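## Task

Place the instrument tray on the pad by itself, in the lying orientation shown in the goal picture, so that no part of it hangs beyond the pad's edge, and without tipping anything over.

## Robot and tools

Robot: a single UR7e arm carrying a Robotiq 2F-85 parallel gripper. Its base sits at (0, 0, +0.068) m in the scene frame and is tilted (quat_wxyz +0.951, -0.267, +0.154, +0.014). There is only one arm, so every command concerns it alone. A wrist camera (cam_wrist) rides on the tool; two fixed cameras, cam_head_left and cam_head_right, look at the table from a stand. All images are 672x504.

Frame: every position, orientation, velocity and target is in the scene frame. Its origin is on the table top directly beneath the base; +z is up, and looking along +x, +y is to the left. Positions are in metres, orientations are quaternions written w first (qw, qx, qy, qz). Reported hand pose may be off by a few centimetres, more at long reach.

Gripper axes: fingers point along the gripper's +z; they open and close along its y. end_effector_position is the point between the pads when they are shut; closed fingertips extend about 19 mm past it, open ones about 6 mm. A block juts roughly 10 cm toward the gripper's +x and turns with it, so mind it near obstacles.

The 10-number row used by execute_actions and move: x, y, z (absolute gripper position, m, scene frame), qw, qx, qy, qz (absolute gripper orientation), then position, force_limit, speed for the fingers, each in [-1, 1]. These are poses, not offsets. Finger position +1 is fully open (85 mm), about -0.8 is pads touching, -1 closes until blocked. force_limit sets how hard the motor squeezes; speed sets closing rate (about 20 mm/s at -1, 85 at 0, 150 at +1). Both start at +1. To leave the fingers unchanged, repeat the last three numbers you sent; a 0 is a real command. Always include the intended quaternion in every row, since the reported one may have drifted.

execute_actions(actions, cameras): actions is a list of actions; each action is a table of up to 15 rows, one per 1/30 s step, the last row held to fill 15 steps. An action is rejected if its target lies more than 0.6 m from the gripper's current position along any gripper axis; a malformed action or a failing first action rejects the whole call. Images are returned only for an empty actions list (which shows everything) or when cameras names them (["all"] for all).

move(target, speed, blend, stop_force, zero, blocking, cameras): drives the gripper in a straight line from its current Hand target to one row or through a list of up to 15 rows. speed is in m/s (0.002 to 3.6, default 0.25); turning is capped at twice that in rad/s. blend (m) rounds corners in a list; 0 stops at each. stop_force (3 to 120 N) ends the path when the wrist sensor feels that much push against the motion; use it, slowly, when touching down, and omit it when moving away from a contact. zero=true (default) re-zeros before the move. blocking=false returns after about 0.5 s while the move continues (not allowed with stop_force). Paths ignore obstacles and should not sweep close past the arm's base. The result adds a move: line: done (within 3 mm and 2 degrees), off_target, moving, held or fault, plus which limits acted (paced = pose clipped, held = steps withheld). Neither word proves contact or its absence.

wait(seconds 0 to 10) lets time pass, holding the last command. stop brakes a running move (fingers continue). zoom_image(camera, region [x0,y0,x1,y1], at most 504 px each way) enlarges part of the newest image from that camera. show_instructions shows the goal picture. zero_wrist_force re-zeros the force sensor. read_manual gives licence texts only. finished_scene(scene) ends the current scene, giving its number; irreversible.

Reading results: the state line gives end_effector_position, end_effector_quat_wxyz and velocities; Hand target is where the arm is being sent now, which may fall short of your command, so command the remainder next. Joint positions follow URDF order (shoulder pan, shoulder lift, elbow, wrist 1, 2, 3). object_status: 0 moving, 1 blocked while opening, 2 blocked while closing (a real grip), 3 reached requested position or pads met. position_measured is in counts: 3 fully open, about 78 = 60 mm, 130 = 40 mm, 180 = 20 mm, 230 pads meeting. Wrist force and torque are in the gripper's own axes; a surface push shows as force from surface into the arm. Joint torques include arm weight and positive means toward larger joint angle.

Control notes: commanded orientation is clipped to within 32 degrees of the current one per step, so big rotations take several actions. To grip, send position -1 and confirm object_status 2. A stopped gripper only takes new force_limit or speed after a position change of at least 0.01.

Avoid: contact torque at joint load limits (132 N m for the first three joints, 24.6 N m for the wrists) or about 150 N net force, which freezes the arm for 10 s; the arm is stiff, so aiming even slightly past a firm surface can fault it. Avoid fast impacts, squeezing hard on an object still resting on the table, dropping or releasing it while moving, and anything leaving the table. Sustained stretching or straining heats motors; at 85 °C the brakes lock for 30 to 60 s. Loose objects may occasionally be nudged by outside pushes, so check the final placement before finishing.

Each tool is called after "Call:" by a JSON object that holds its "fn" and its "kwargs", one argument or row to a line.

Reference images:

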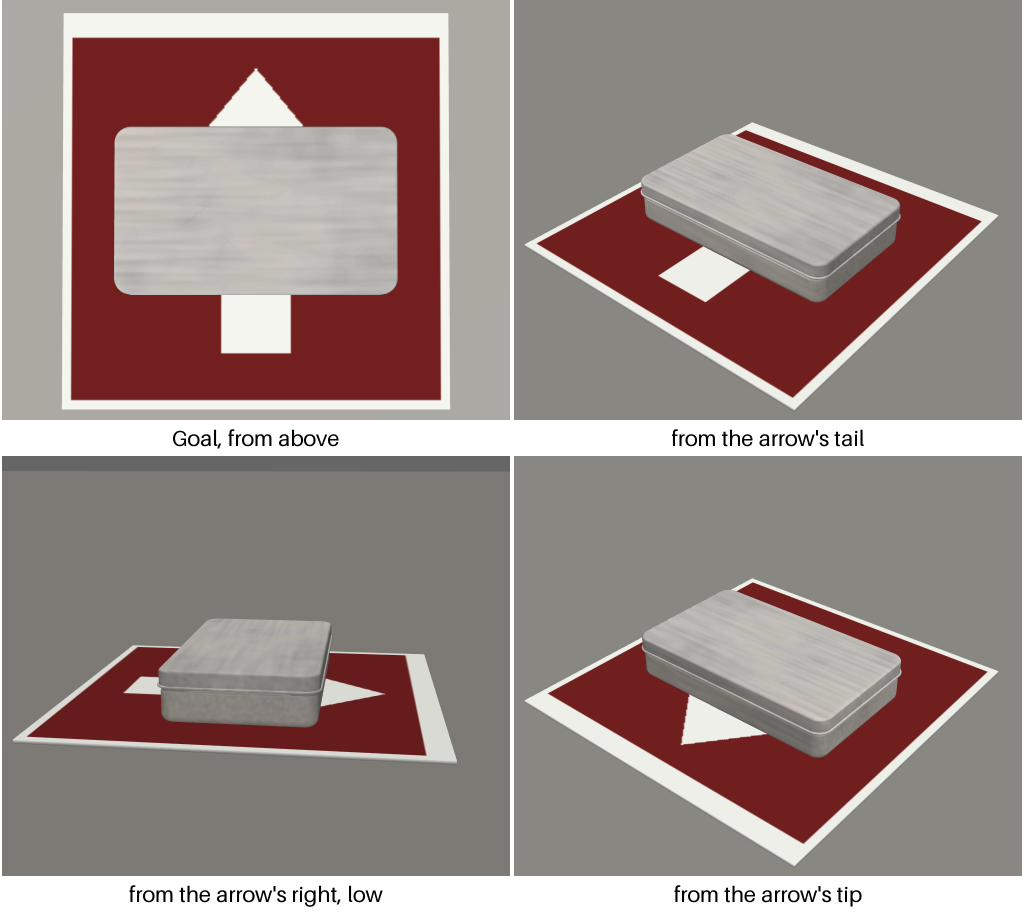

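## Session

Call:
{"fn": "execute_actions", "kwargs": {
  "actions": []
}}

Scene clock: 0.00 s.
end_effector_position=(+0.5706, +0.0284, +0.3756) position_measured=3 object_status=3 end_effector_quat_wxyz=(-0.208, +0.375, +0.863, +0.266)
Joint positions: [-0.998 -1.159 1.015 -0.294 -0.995 -0.697]
Joint velocities: within noise
Joint torques (N m): no reading
Motor temperatures (°C): [29 45 37 32 43 37]
Wrist force (N): no reading
Wrist torque (N m): no reading
Wrist force, peak (N): no reading
Hand target: +0.5706, +0.0284, +0.3756; -0.208, +0.375, +0.863, +0.266
Tool commands: gripper/position=+1.0 gripper/force_limit=+1.0 gripper/speed=+1.0

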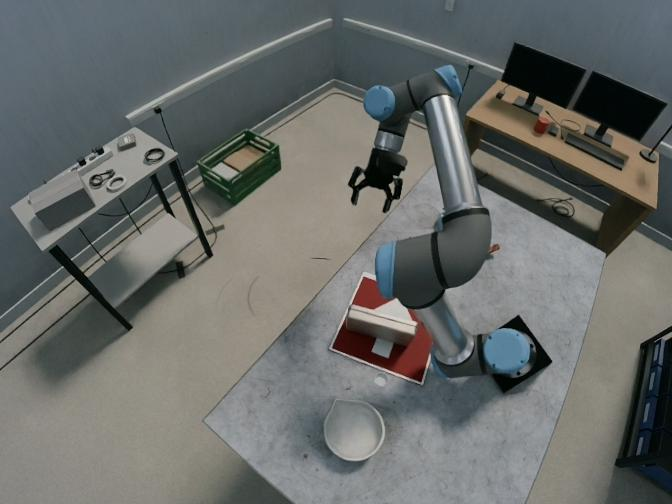

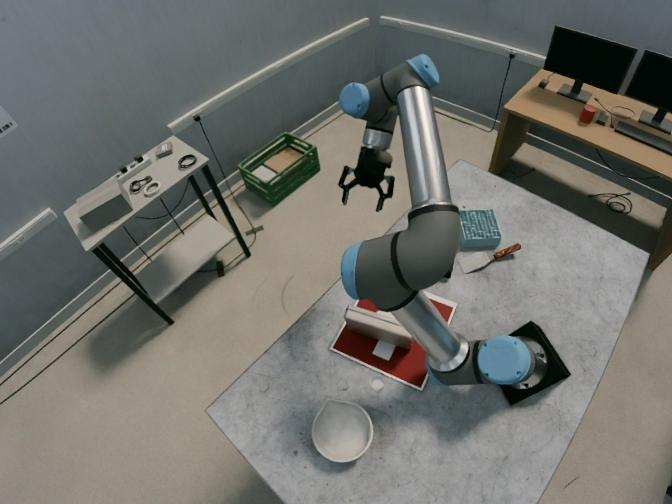

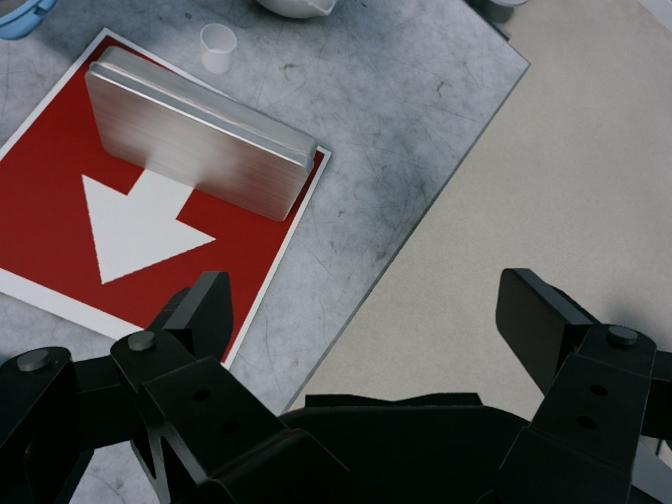

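Call:
{"fn": "zoom_image", "kwargs": {
  "camera": "cam_wrist",
  "region": [60, 20, 360, 245]
}}

Call:
{"fn": "zoom_image", "kwargs": {
  "camera": "cam_head_left",
  "region": [310, 260, 450, 400]
}}

Call:
{"fn": "zoom_image", "kwargs": {
  "camera": "cam_head_right",
  "region": [300, 190, 560, 480]
}}

Scaled by 1.680 from the camera's 672x504 image, which has a finer 960x720 frame.

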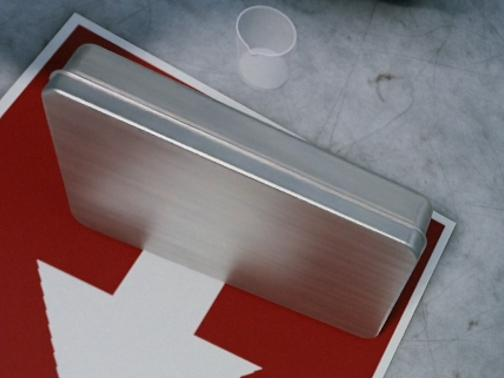

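Scaled by 3.600 from the camera's 672x504 image, which has a finer 960x720 frame.

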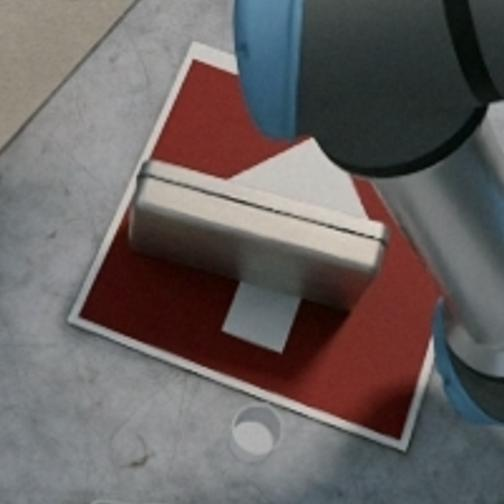

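Scaled by 1.738 from the camera's 672x504 image, which has a finer 960x720 frame.

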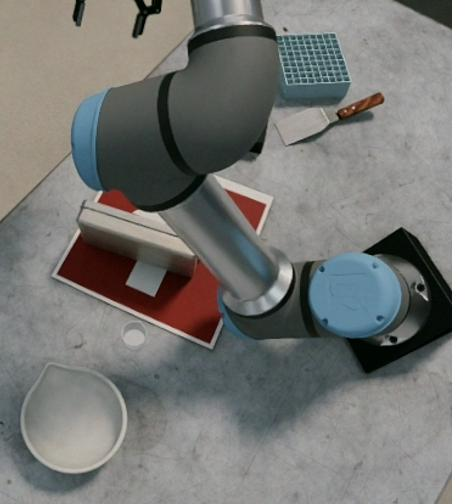

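Call:
{"fn": "move", "kwargs": {
  "target": [0.41, 0.165, 0.45, 0, 0.9877, 0.1564, 0, 1, -0.7, -0.5],
  "speed": 0.6,
  "cameras": ["all"]
}}

Scene clock: 6.40 s.
end_effector_position=(+0.4100, +0.1650, +0.4500) position_measured=3 object_status=3 end_effector_quat_wxyz=(+0.000, +0.988, +0.157, +0.000)
Joint positions: [-1.344 -1.954 1.393 -0.528 -1.152 1.408]
Joint torques (N m): [5.03 25.72 -5.34 -3.98 -0.15 2.25]
Wrist force (N): [-0.6 -0.4 0.1]
Wrist torque (N m): [-0.04 0.21 0.10]
Wrist force, peak (N): [-0.6 -1.4 -0.2]
Hand target: +0.4100, +0.1650, +0.4500; +0.000, +0.988, +0.156, +0.000
Off the commanded pose: 0.000 m, 0 deg.
move: done

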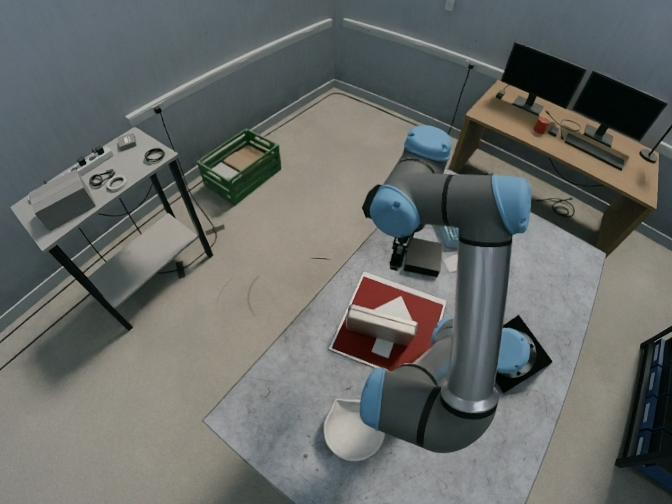

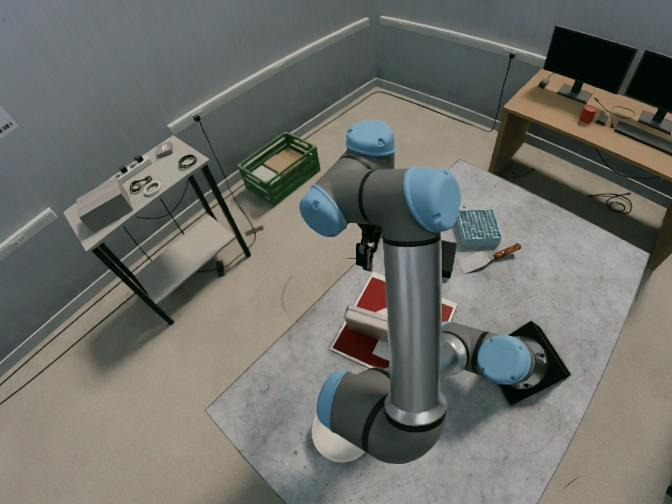

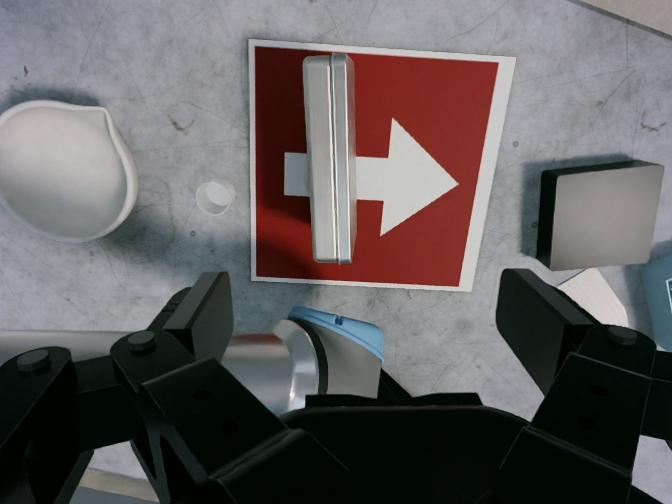

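Call:
{"fn": "move", "kwargs": {
  "target": [0.399, 0.170, 0.24, 0, 0.98556, 0.16935, 0, 1, -0.7, -0.5],
  "speed": 0.3,
  "cameras": ["cam_wrist"]
}}

Scene clock: 11.30 s.
end_effector_position=(+0.3990, +0.1699, +0.2400) position_measured=3 object_status=3 end_effector_quat_wxyz=(+0.000, +0.986, +0.169, +0.000)
Joint positions: [-0.964 -2.2 2.018 -1.098 -1.007 1.781]
Joint torques (N m): [8.13 4.32 -11.01 -3.86 1.89 1.75]
Wrist force (N): [-0.8 -0.5 -0.1]
Wrist torque (N m): [-0.06 0.25 0.10]
Wrist force, peak (N): [-1.2 -0.7 3.2]
Hand target: +0.3990, +0.1700, +0.2400; +0.000, +0.986, +0.169, +0.000
Off the commanded pose: 0.000 m, 0 deg.
move: done
Images, in order (width x height): cam_wrist 672x504.

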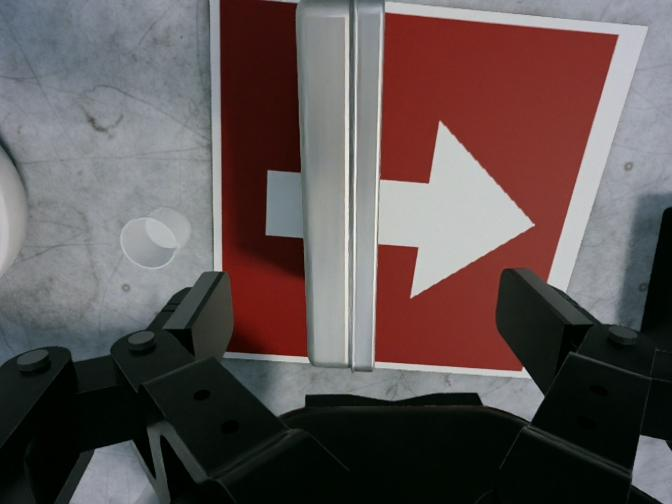

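Call:
{"fn": "move", "kwargs": {
  "target": [
    [0.400, 0.176, 0.113, 0, 0.98481, 0.17365, 0, 1, -0.7, -0.5],
    [0.400, 0.176, 0.113, 0, 0.98481, 0.17365, 0, -1, -0.7, -0.9]
  ],
  "speed": 0.15,
  "cameras": ["cam_wrist"]
}}

Scene clock: 14.90 s.
end_effector_position=(+0.4000, +0.1760, +0.1130) position_measured=115 object_status=2 end_effector_quat_wxyz=(+0.000, +0.985, +0.174, +0.000)
Joint positions: [-0.648 -2.162 2.312 -1.642 -0.948 2.148]
Joint torques (N m): [11.26 -3.47 -12.16 -2.14 1.7 2.1]
Wrist force (N): [-0.5 1.6 -4.8]
Wrist torque (N m): [-0.28 0.20 0.10]
Wrist force, peak (N): [-0.6 1.6 -5.3]
Hand target: +0.4000, +0.1760, +0.1130; +0.000, +0.985, +0.174, +0.000
Off the commanded pose: 0.000 m, 0 deg.
move: done
Images, in order (width x height): cam_wrist 672x504.

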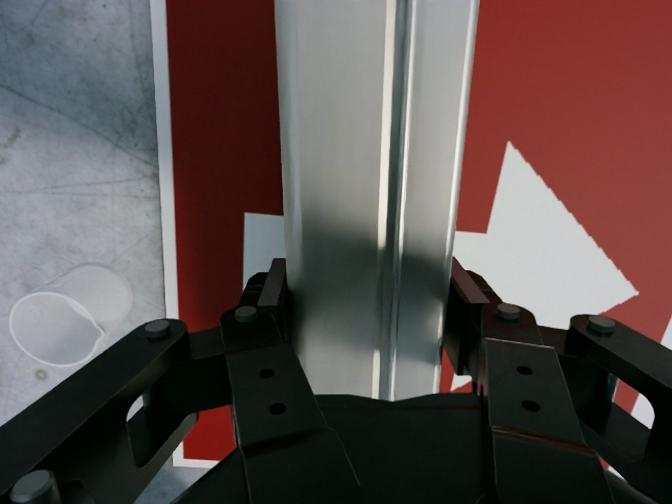

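Call:
{"fn": "move", "kwargs": {
  "target": [
    [0.400, 0.176, 0.150, 0, 0.98481, 0.17365, 0, -1, -0.7, -0.9],
    [0.378, 0.130, 0.125, 0.49572, 0.85862, 0.11304, 0.06526, -1, -0.7, -0.9]
  ],
  "speed": [0.12, 0.3],
  "blend": [0.015, 0],
  "cameras": ["all"]
}}

Scene clock: 18.20 s.
end_effector_position=(+0.3780, +0.1300, +0.1251) position_measured=115 object_status=0 end_effector_quat_wxyz=(+0.496, +0.859, +0.113, +0.065)
Joint positions: [0.141 -2.056 2.476 -2.405 -2.144 3.156]
Joint torques (N m): [13.54 -5.98 -18.01 -4.45 -4.35 1.71]
Wrist force (N): [-0.2 -3.9 2.4]
Wrist torque (N m): [0.26 0.07 0.22]
Wrist force, peak (N): [-0.9 -0.6 6.6]
Hand target: +0.3780, +0.1300, +0.1250; +0.496, +0.859, +0.113, +0.065
Off the commanded pose: 0.000 m, 0 deg.
move: done

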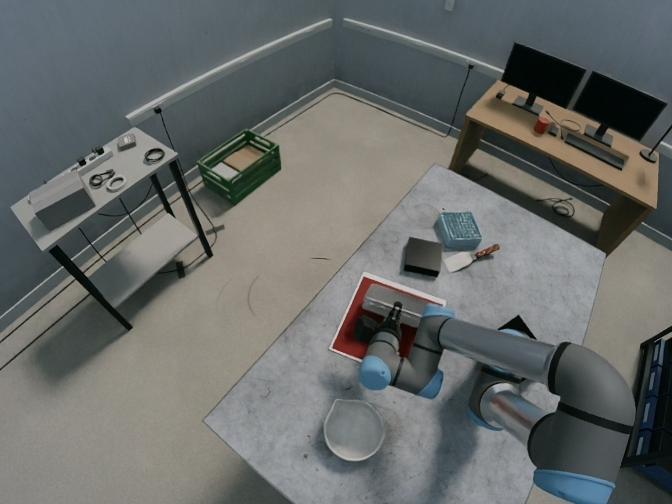

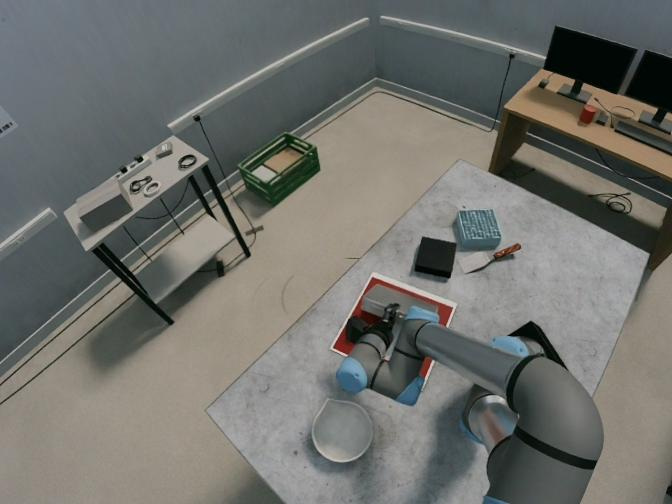

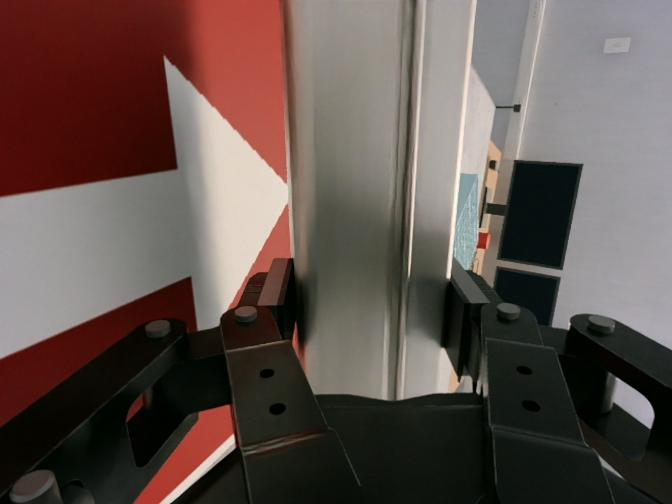

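Call:
{"fn": "zoom_image", "kwargs": {
  "camera": "cam_head_left",
  "region": [310, 255, 470, 400]
}}

Call:
{"fn": "zoom_image", "kwargs": {
  "camera": "cam_head_right",
  "region": [310, 255, 470, 400]
}}

Scaled by 3.150 from the camera's 672x504 image, which has a finer 960x720 frame.

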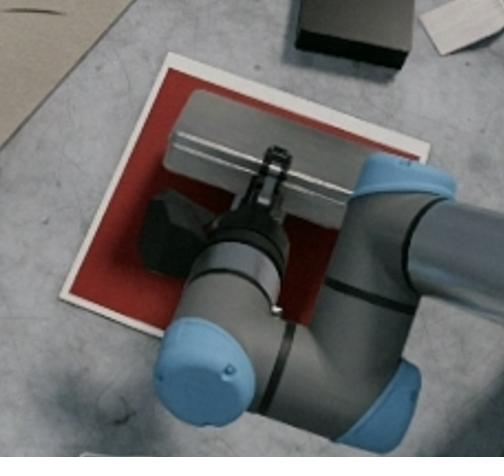

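Scaled by 3.150 from the camera's 672x504 image, which has a finer 960x720 frame.

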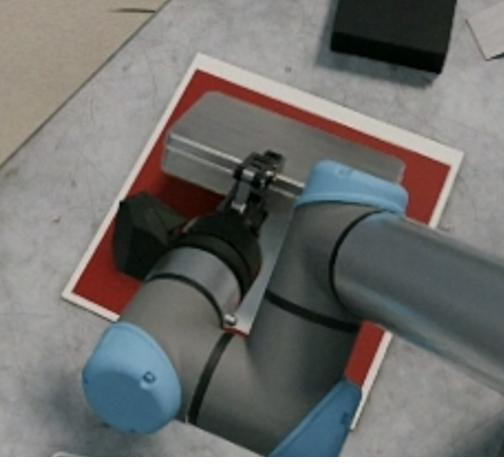

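Call:
{"fn": "move", "kwargs": {
  "target": [0.378, 0.130, 0.093, 0.49572, 0.85862, 0.11304, 0.06526, -1, -0.7, -0.9],
  "speed": 0.08
}}

Call:
{"fn": "move", "kwargs": {
  "target": [0.378, 0.130, 0.064, 0.49572, 0.85862, 0.11304, 0.06526, -1, -0.7, -0.9],
  "speed": 0.012,
  "stop_force": 4,
  "cameras": ["all"]
}}

Scene clock: 19.43 s.
end_effector_position=(+0.3779, +0.1300, +0.0930) position_measured=116 object_status=2 end_effector_quat_wxyz=(+0.496, +0.859, +0.113, +0.065)
Joint positions: [0.197 -1.953 2.492 -2.49 -2.165 3.216]
Joint torques (N m): [-11.34 -9.56 -20.94 -2.86 -1.51 -1.45]
Wrist force (N): [0.1 -3.1 2.6]
Wrist torque (N m): [0.39 0.01 0.21]
Wrist force, peak (N): [0.2 -4.4 3.5]
Hand target: +0.3780, +0.1300, +0.0930; +0.496, +0.859, +0.113, +0.065
Off the commanded pose: 0.000 m, 0 deg.
move: done

Scene clock: 21.07 s.
end_effector_position=(+0.3780, +0.1300, +0.0858) position_measured=116 object_status=2 end_effector_quat_wxyz=(+0.496, +0.859, +0.113, +0.065)
Joint positions: [0.208 -1.929 2.494 -2.51 -2.169 3.229]
Joint torques (N m): [-11.62 -14.8 -19.21 -3.87 -0.6 -2.05]
Wrist force (N): [0.6 -0.3 1.2]
Wrist torque (N m): [0.14 0.00 0.24]
Wrist force, peak (N): [0.3 -3.1 2.8]
Hand target: +0.3780, +0.1300, +0.0858; +0.496, +0.859, +0.113, +0.065
Off the commanded pose: 0.022 m, 0 deg.
move: contact

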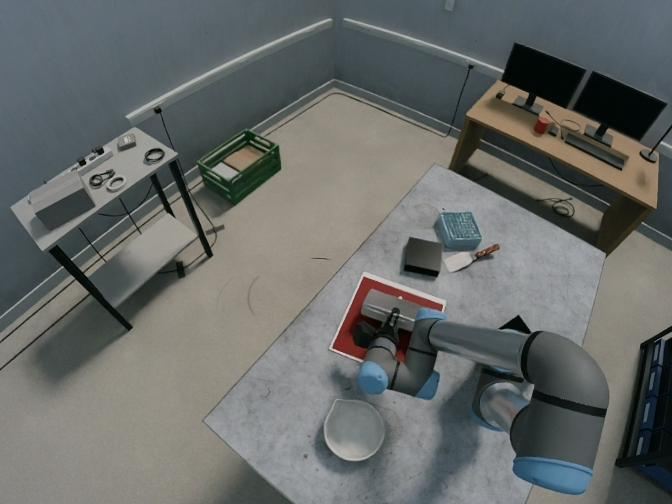

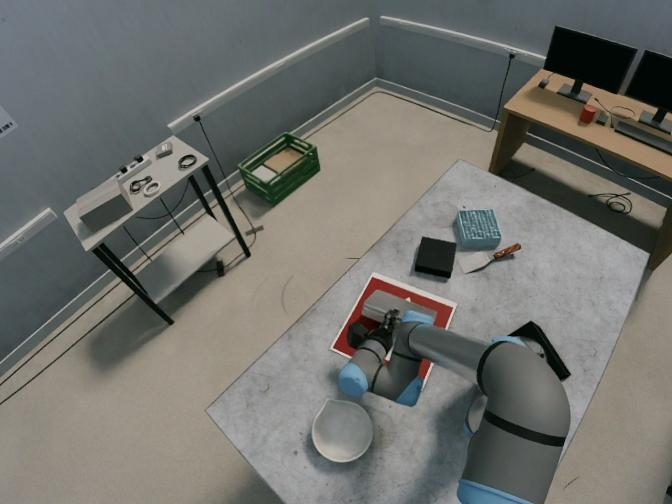

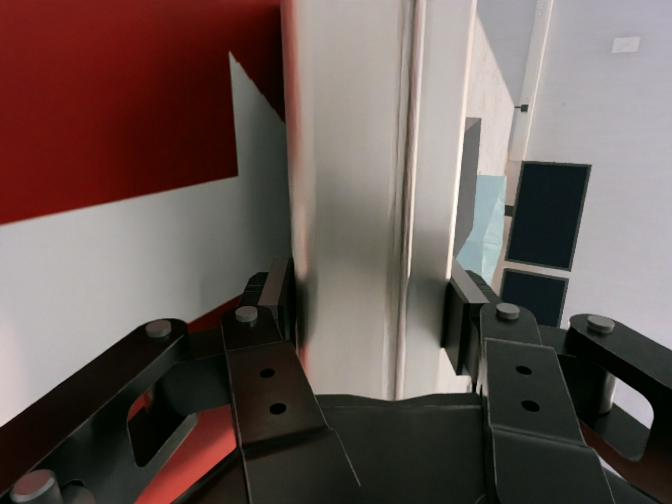

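Call:
{"fn": "zoom_image", "kwargs": {
  "camera": "cam_head_left",
  "region": [320, 265, 450, 385]
}}

Call:
{"fn": "zoom_image", "kwargs": {
  "camera": "cam_wrist",
  "region": [180, 0, 520, 504]
}}

Scaled by 3.877 from the camera's 672x504 image, which has a finer 960x720 frame.

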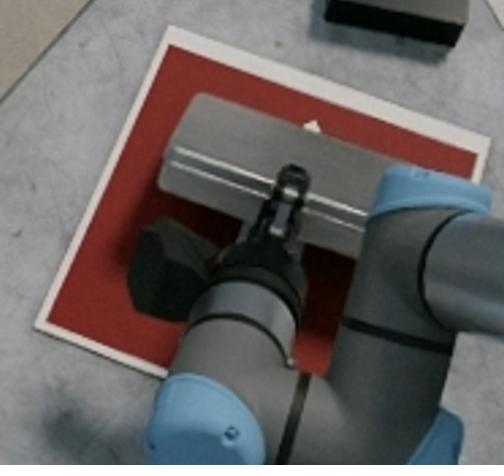

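Scaled by 1.000.

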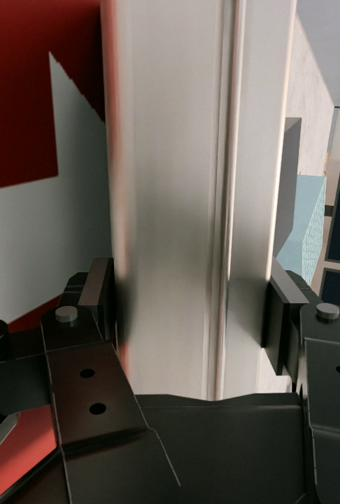

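Call:
{"fn": "move", "kwargs": {
  "target": [0.378, 0.130, 0.0858, 0.49572, 0.85862, 0.11304, 0.06526, 1, -0.7, -1],
  "speed": 0.05,
  "cameras": ["all"]
}}

Scene clock: 25.07 s.
end_effector_position=(+0.3780, +0.1300, +0.0858) position_measured=3 object_status=0 end_effector_quat_wxyz=(+0.496, +0.859, +0.113, +0.065)
Joint positions: [0.208 -1.929 2.494 -2.51 -2.169 3.229]
Joint torques (N m): [-9.46 -24.31 -19.08 -1.05 -3.39 -0.72]
Wrist force (N): [0.4 -1.4 2.2]
Wrist torque (N m): [0.06 -0.04 0.16]
Wrist force, peak (N): [0.5 -1.7 2.4]
Hand target: +0.3780, +0.1300, +0.0858; +0.496, +0.859, +0.113, +0.065
Off the commanded pose: 0.000 m, 0 deg.
move: done

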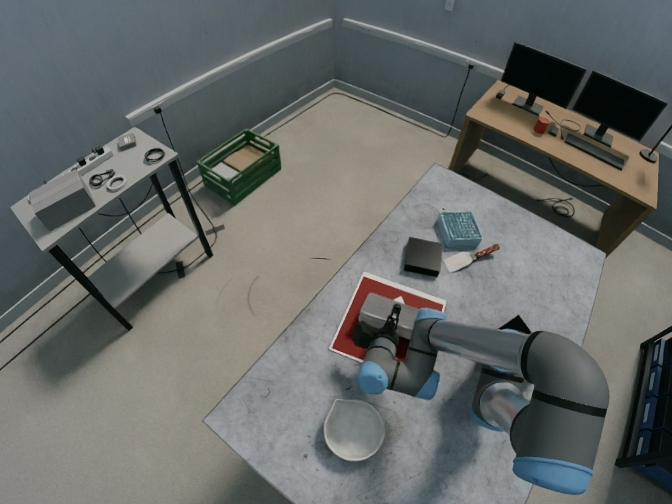

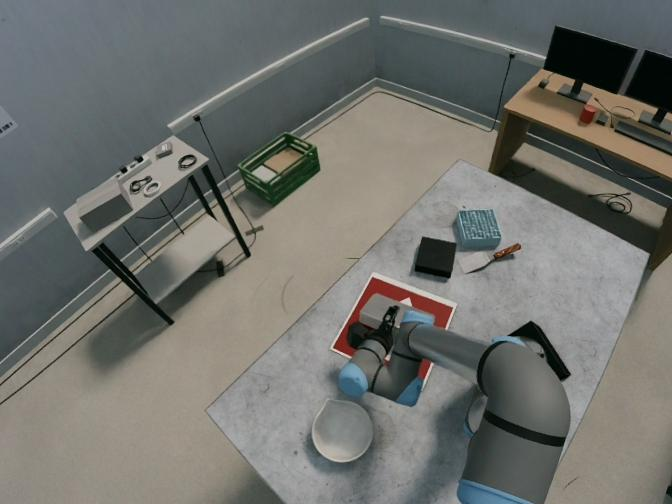

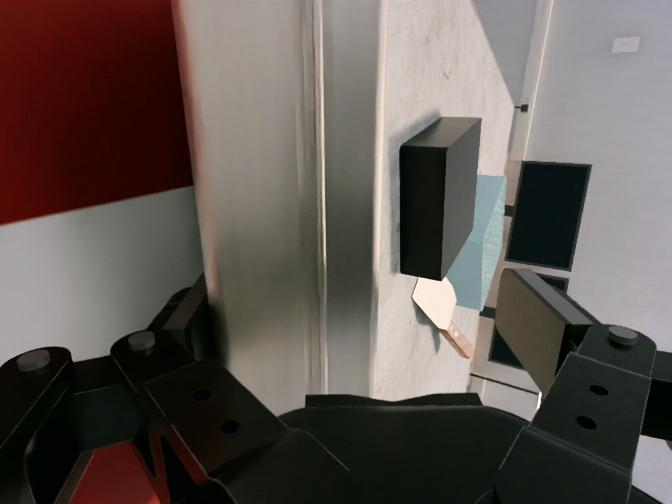

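Call:
{"fn": "move", "kwargs": {
  "target": [
    [0.3775, 0.1325, 0.0592, 0.419, 0.89855, 0.1183, 0.05516, 1, -0.7, -1],
    [0.3765, 0.1362, 0.048, 0.3553, 0.92559, 0.12186, 0.04678, 1, -0.7, -1]
  ],
  "speed": [0.06, 0.03],
  "blend": [0.004, 0],
  "stop_force": 10,
  "cameras": ["all"]
}}

Scene clock: 30.00 s.
end_effector_position=(+0.3765, +0.1362, +0.0480) position_measured=3 object_status=3 end_effector_quat_wxyz=(+0.355, +0.926, +0.122, +0.047)
Joint positions: [0.015 -1.995 2.544 -2.566 -1.776 3.035]
Joint torques (N m): [15.77 -3.49 -18.63 -4.17 -2.28 2.26]
Wrist force (N): [0.4 -0.3 1.6]
Wrist torque (N m): [0.09 0.00 0.16]
Wrist force, peak (N): [0.4 -1.3 2.7]
Hand target: +0.3765, +0.1362, +0.0480; +0.355, +0.926, +0.122, +0.047
Off the commanded pose: 0.000 m, 0 deg.
move: done

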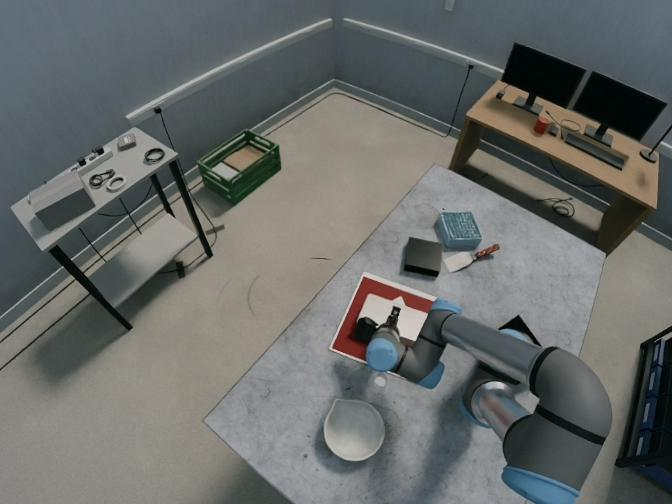

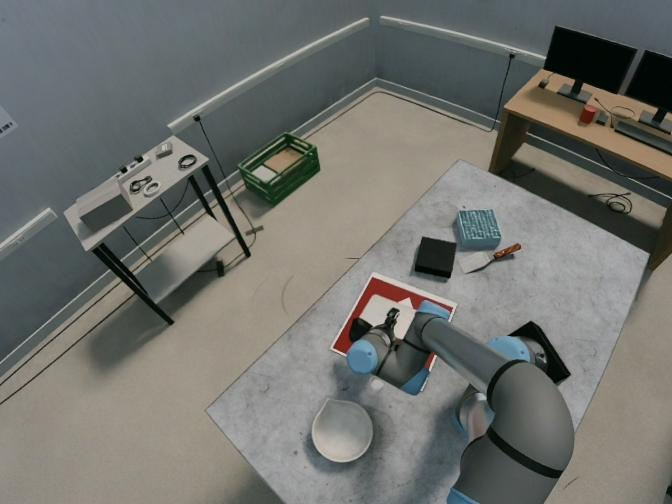

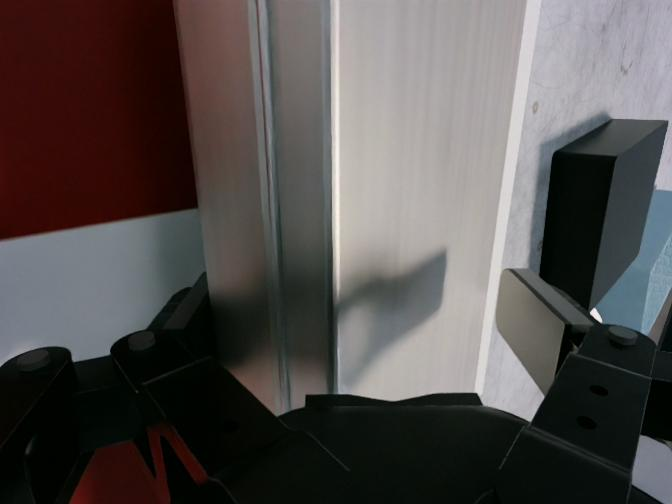

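Call:
{"fn": "zoom_image", "kwargs": {
  "camera": "cam_head_left",
  "region": [320, 265, 450, 385]
}}

Call:
{"fn": "zoom_image", "kwargs": {
  "camera": "cam_head_right",
  "region": [320, 265, 470, 395]
}}

Scaled by 3.877 from the camera's 672x504 image, which has a finer 960x720 frame.

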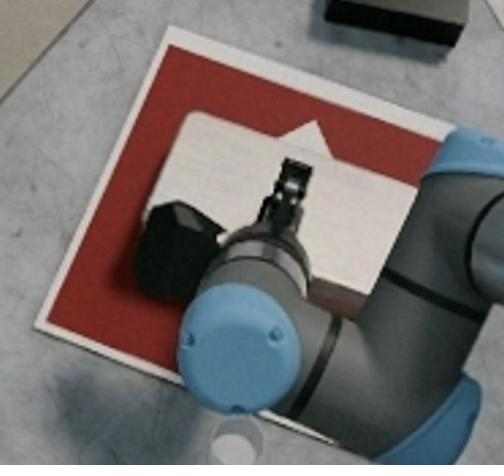

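Scaled by 3.360 from the camera's 672x504 image, which has a finer 960x720 frame.

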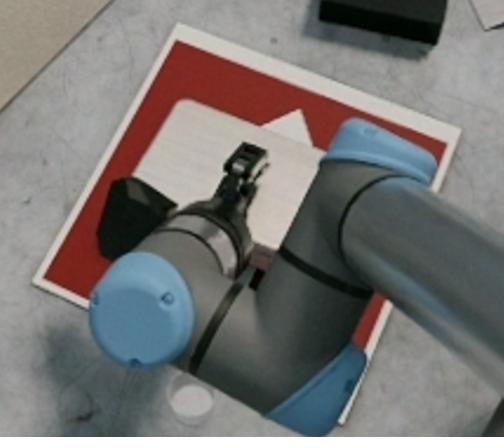

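Call:
{"fn": "move", "kwargs": {
  "target": [
    [0.3675, 0.170, 0.048, 0.3553, 0.92559, 0.12186, 0.04678, 1, -0.7, -1],
    [0.366, 0.176, 0.30, 0.3553, 0.92559, 0.12186, 0.04678, 1, -0.7, -1]
  ],
  "speed": [0.03, 0.3],
  "blend": [0.003, 0],
  "cameras": ["all"]
}}

Scene clock: 33.27 s.
end_effector_position=(+0.3660, +0.1760, +0.3000) position_measured=3 object_status=3 end_effector_quat_wxyz=(+0.355, +0.926, +0.122, +0.047)
Joint positions: [-0.658 -2.533 2.118 -1.633 -1.468 2.435]
Joint torques (N m): [-0.39 21.71 -24.97 -2.2 0.07 -1.07]
Wrist force (N): [0.2 1.0 0.6]
Wrist torque (N m): [0.15 0.00 0.05]
Wrist force, peak (N): [0.4 2.9 -2.0]
Hand target: +0.3660, +0.1760, +0.3000; +0.355, +0.926, +0.122, +0.047
Off the commanded pose: 0.000 m, 0 deg.
move: done

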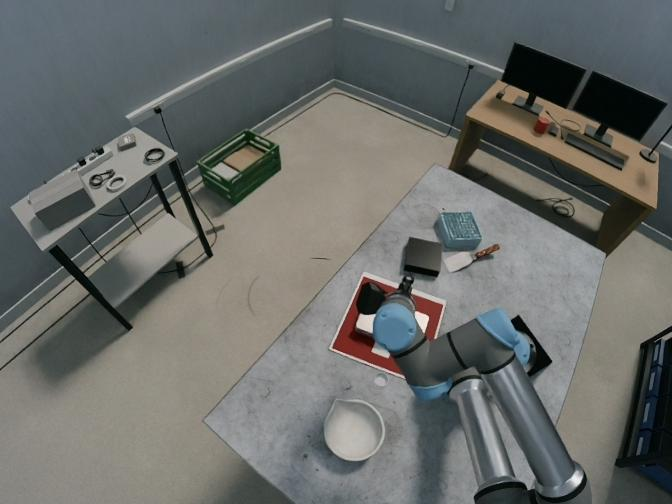

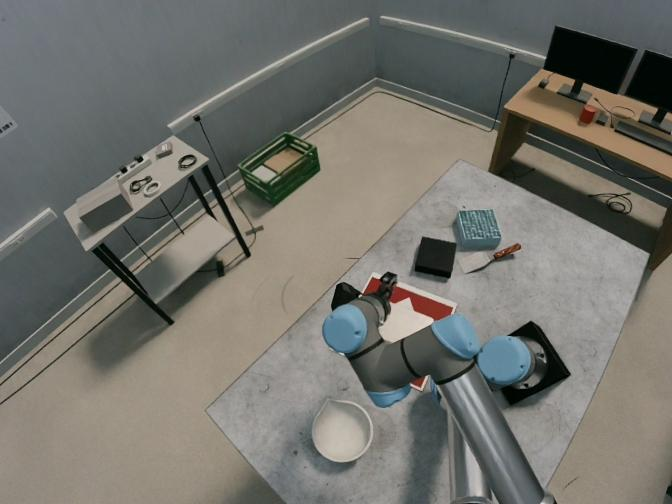

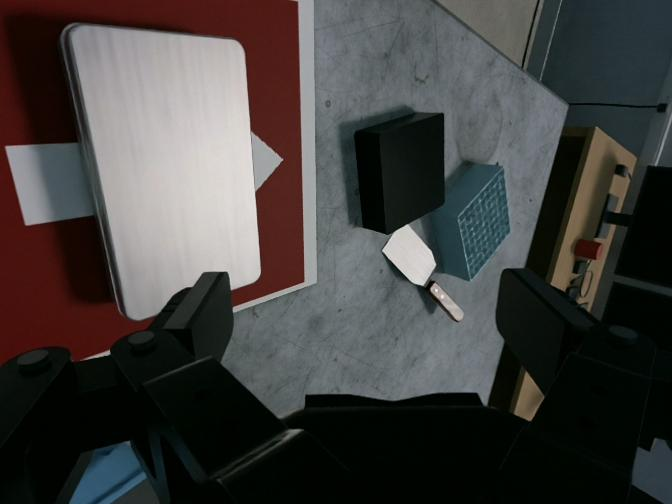

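Call:
{"fn": "finished_scene", "kwargs": {
  "scene": 2
}}

The scene is finished: the task was done.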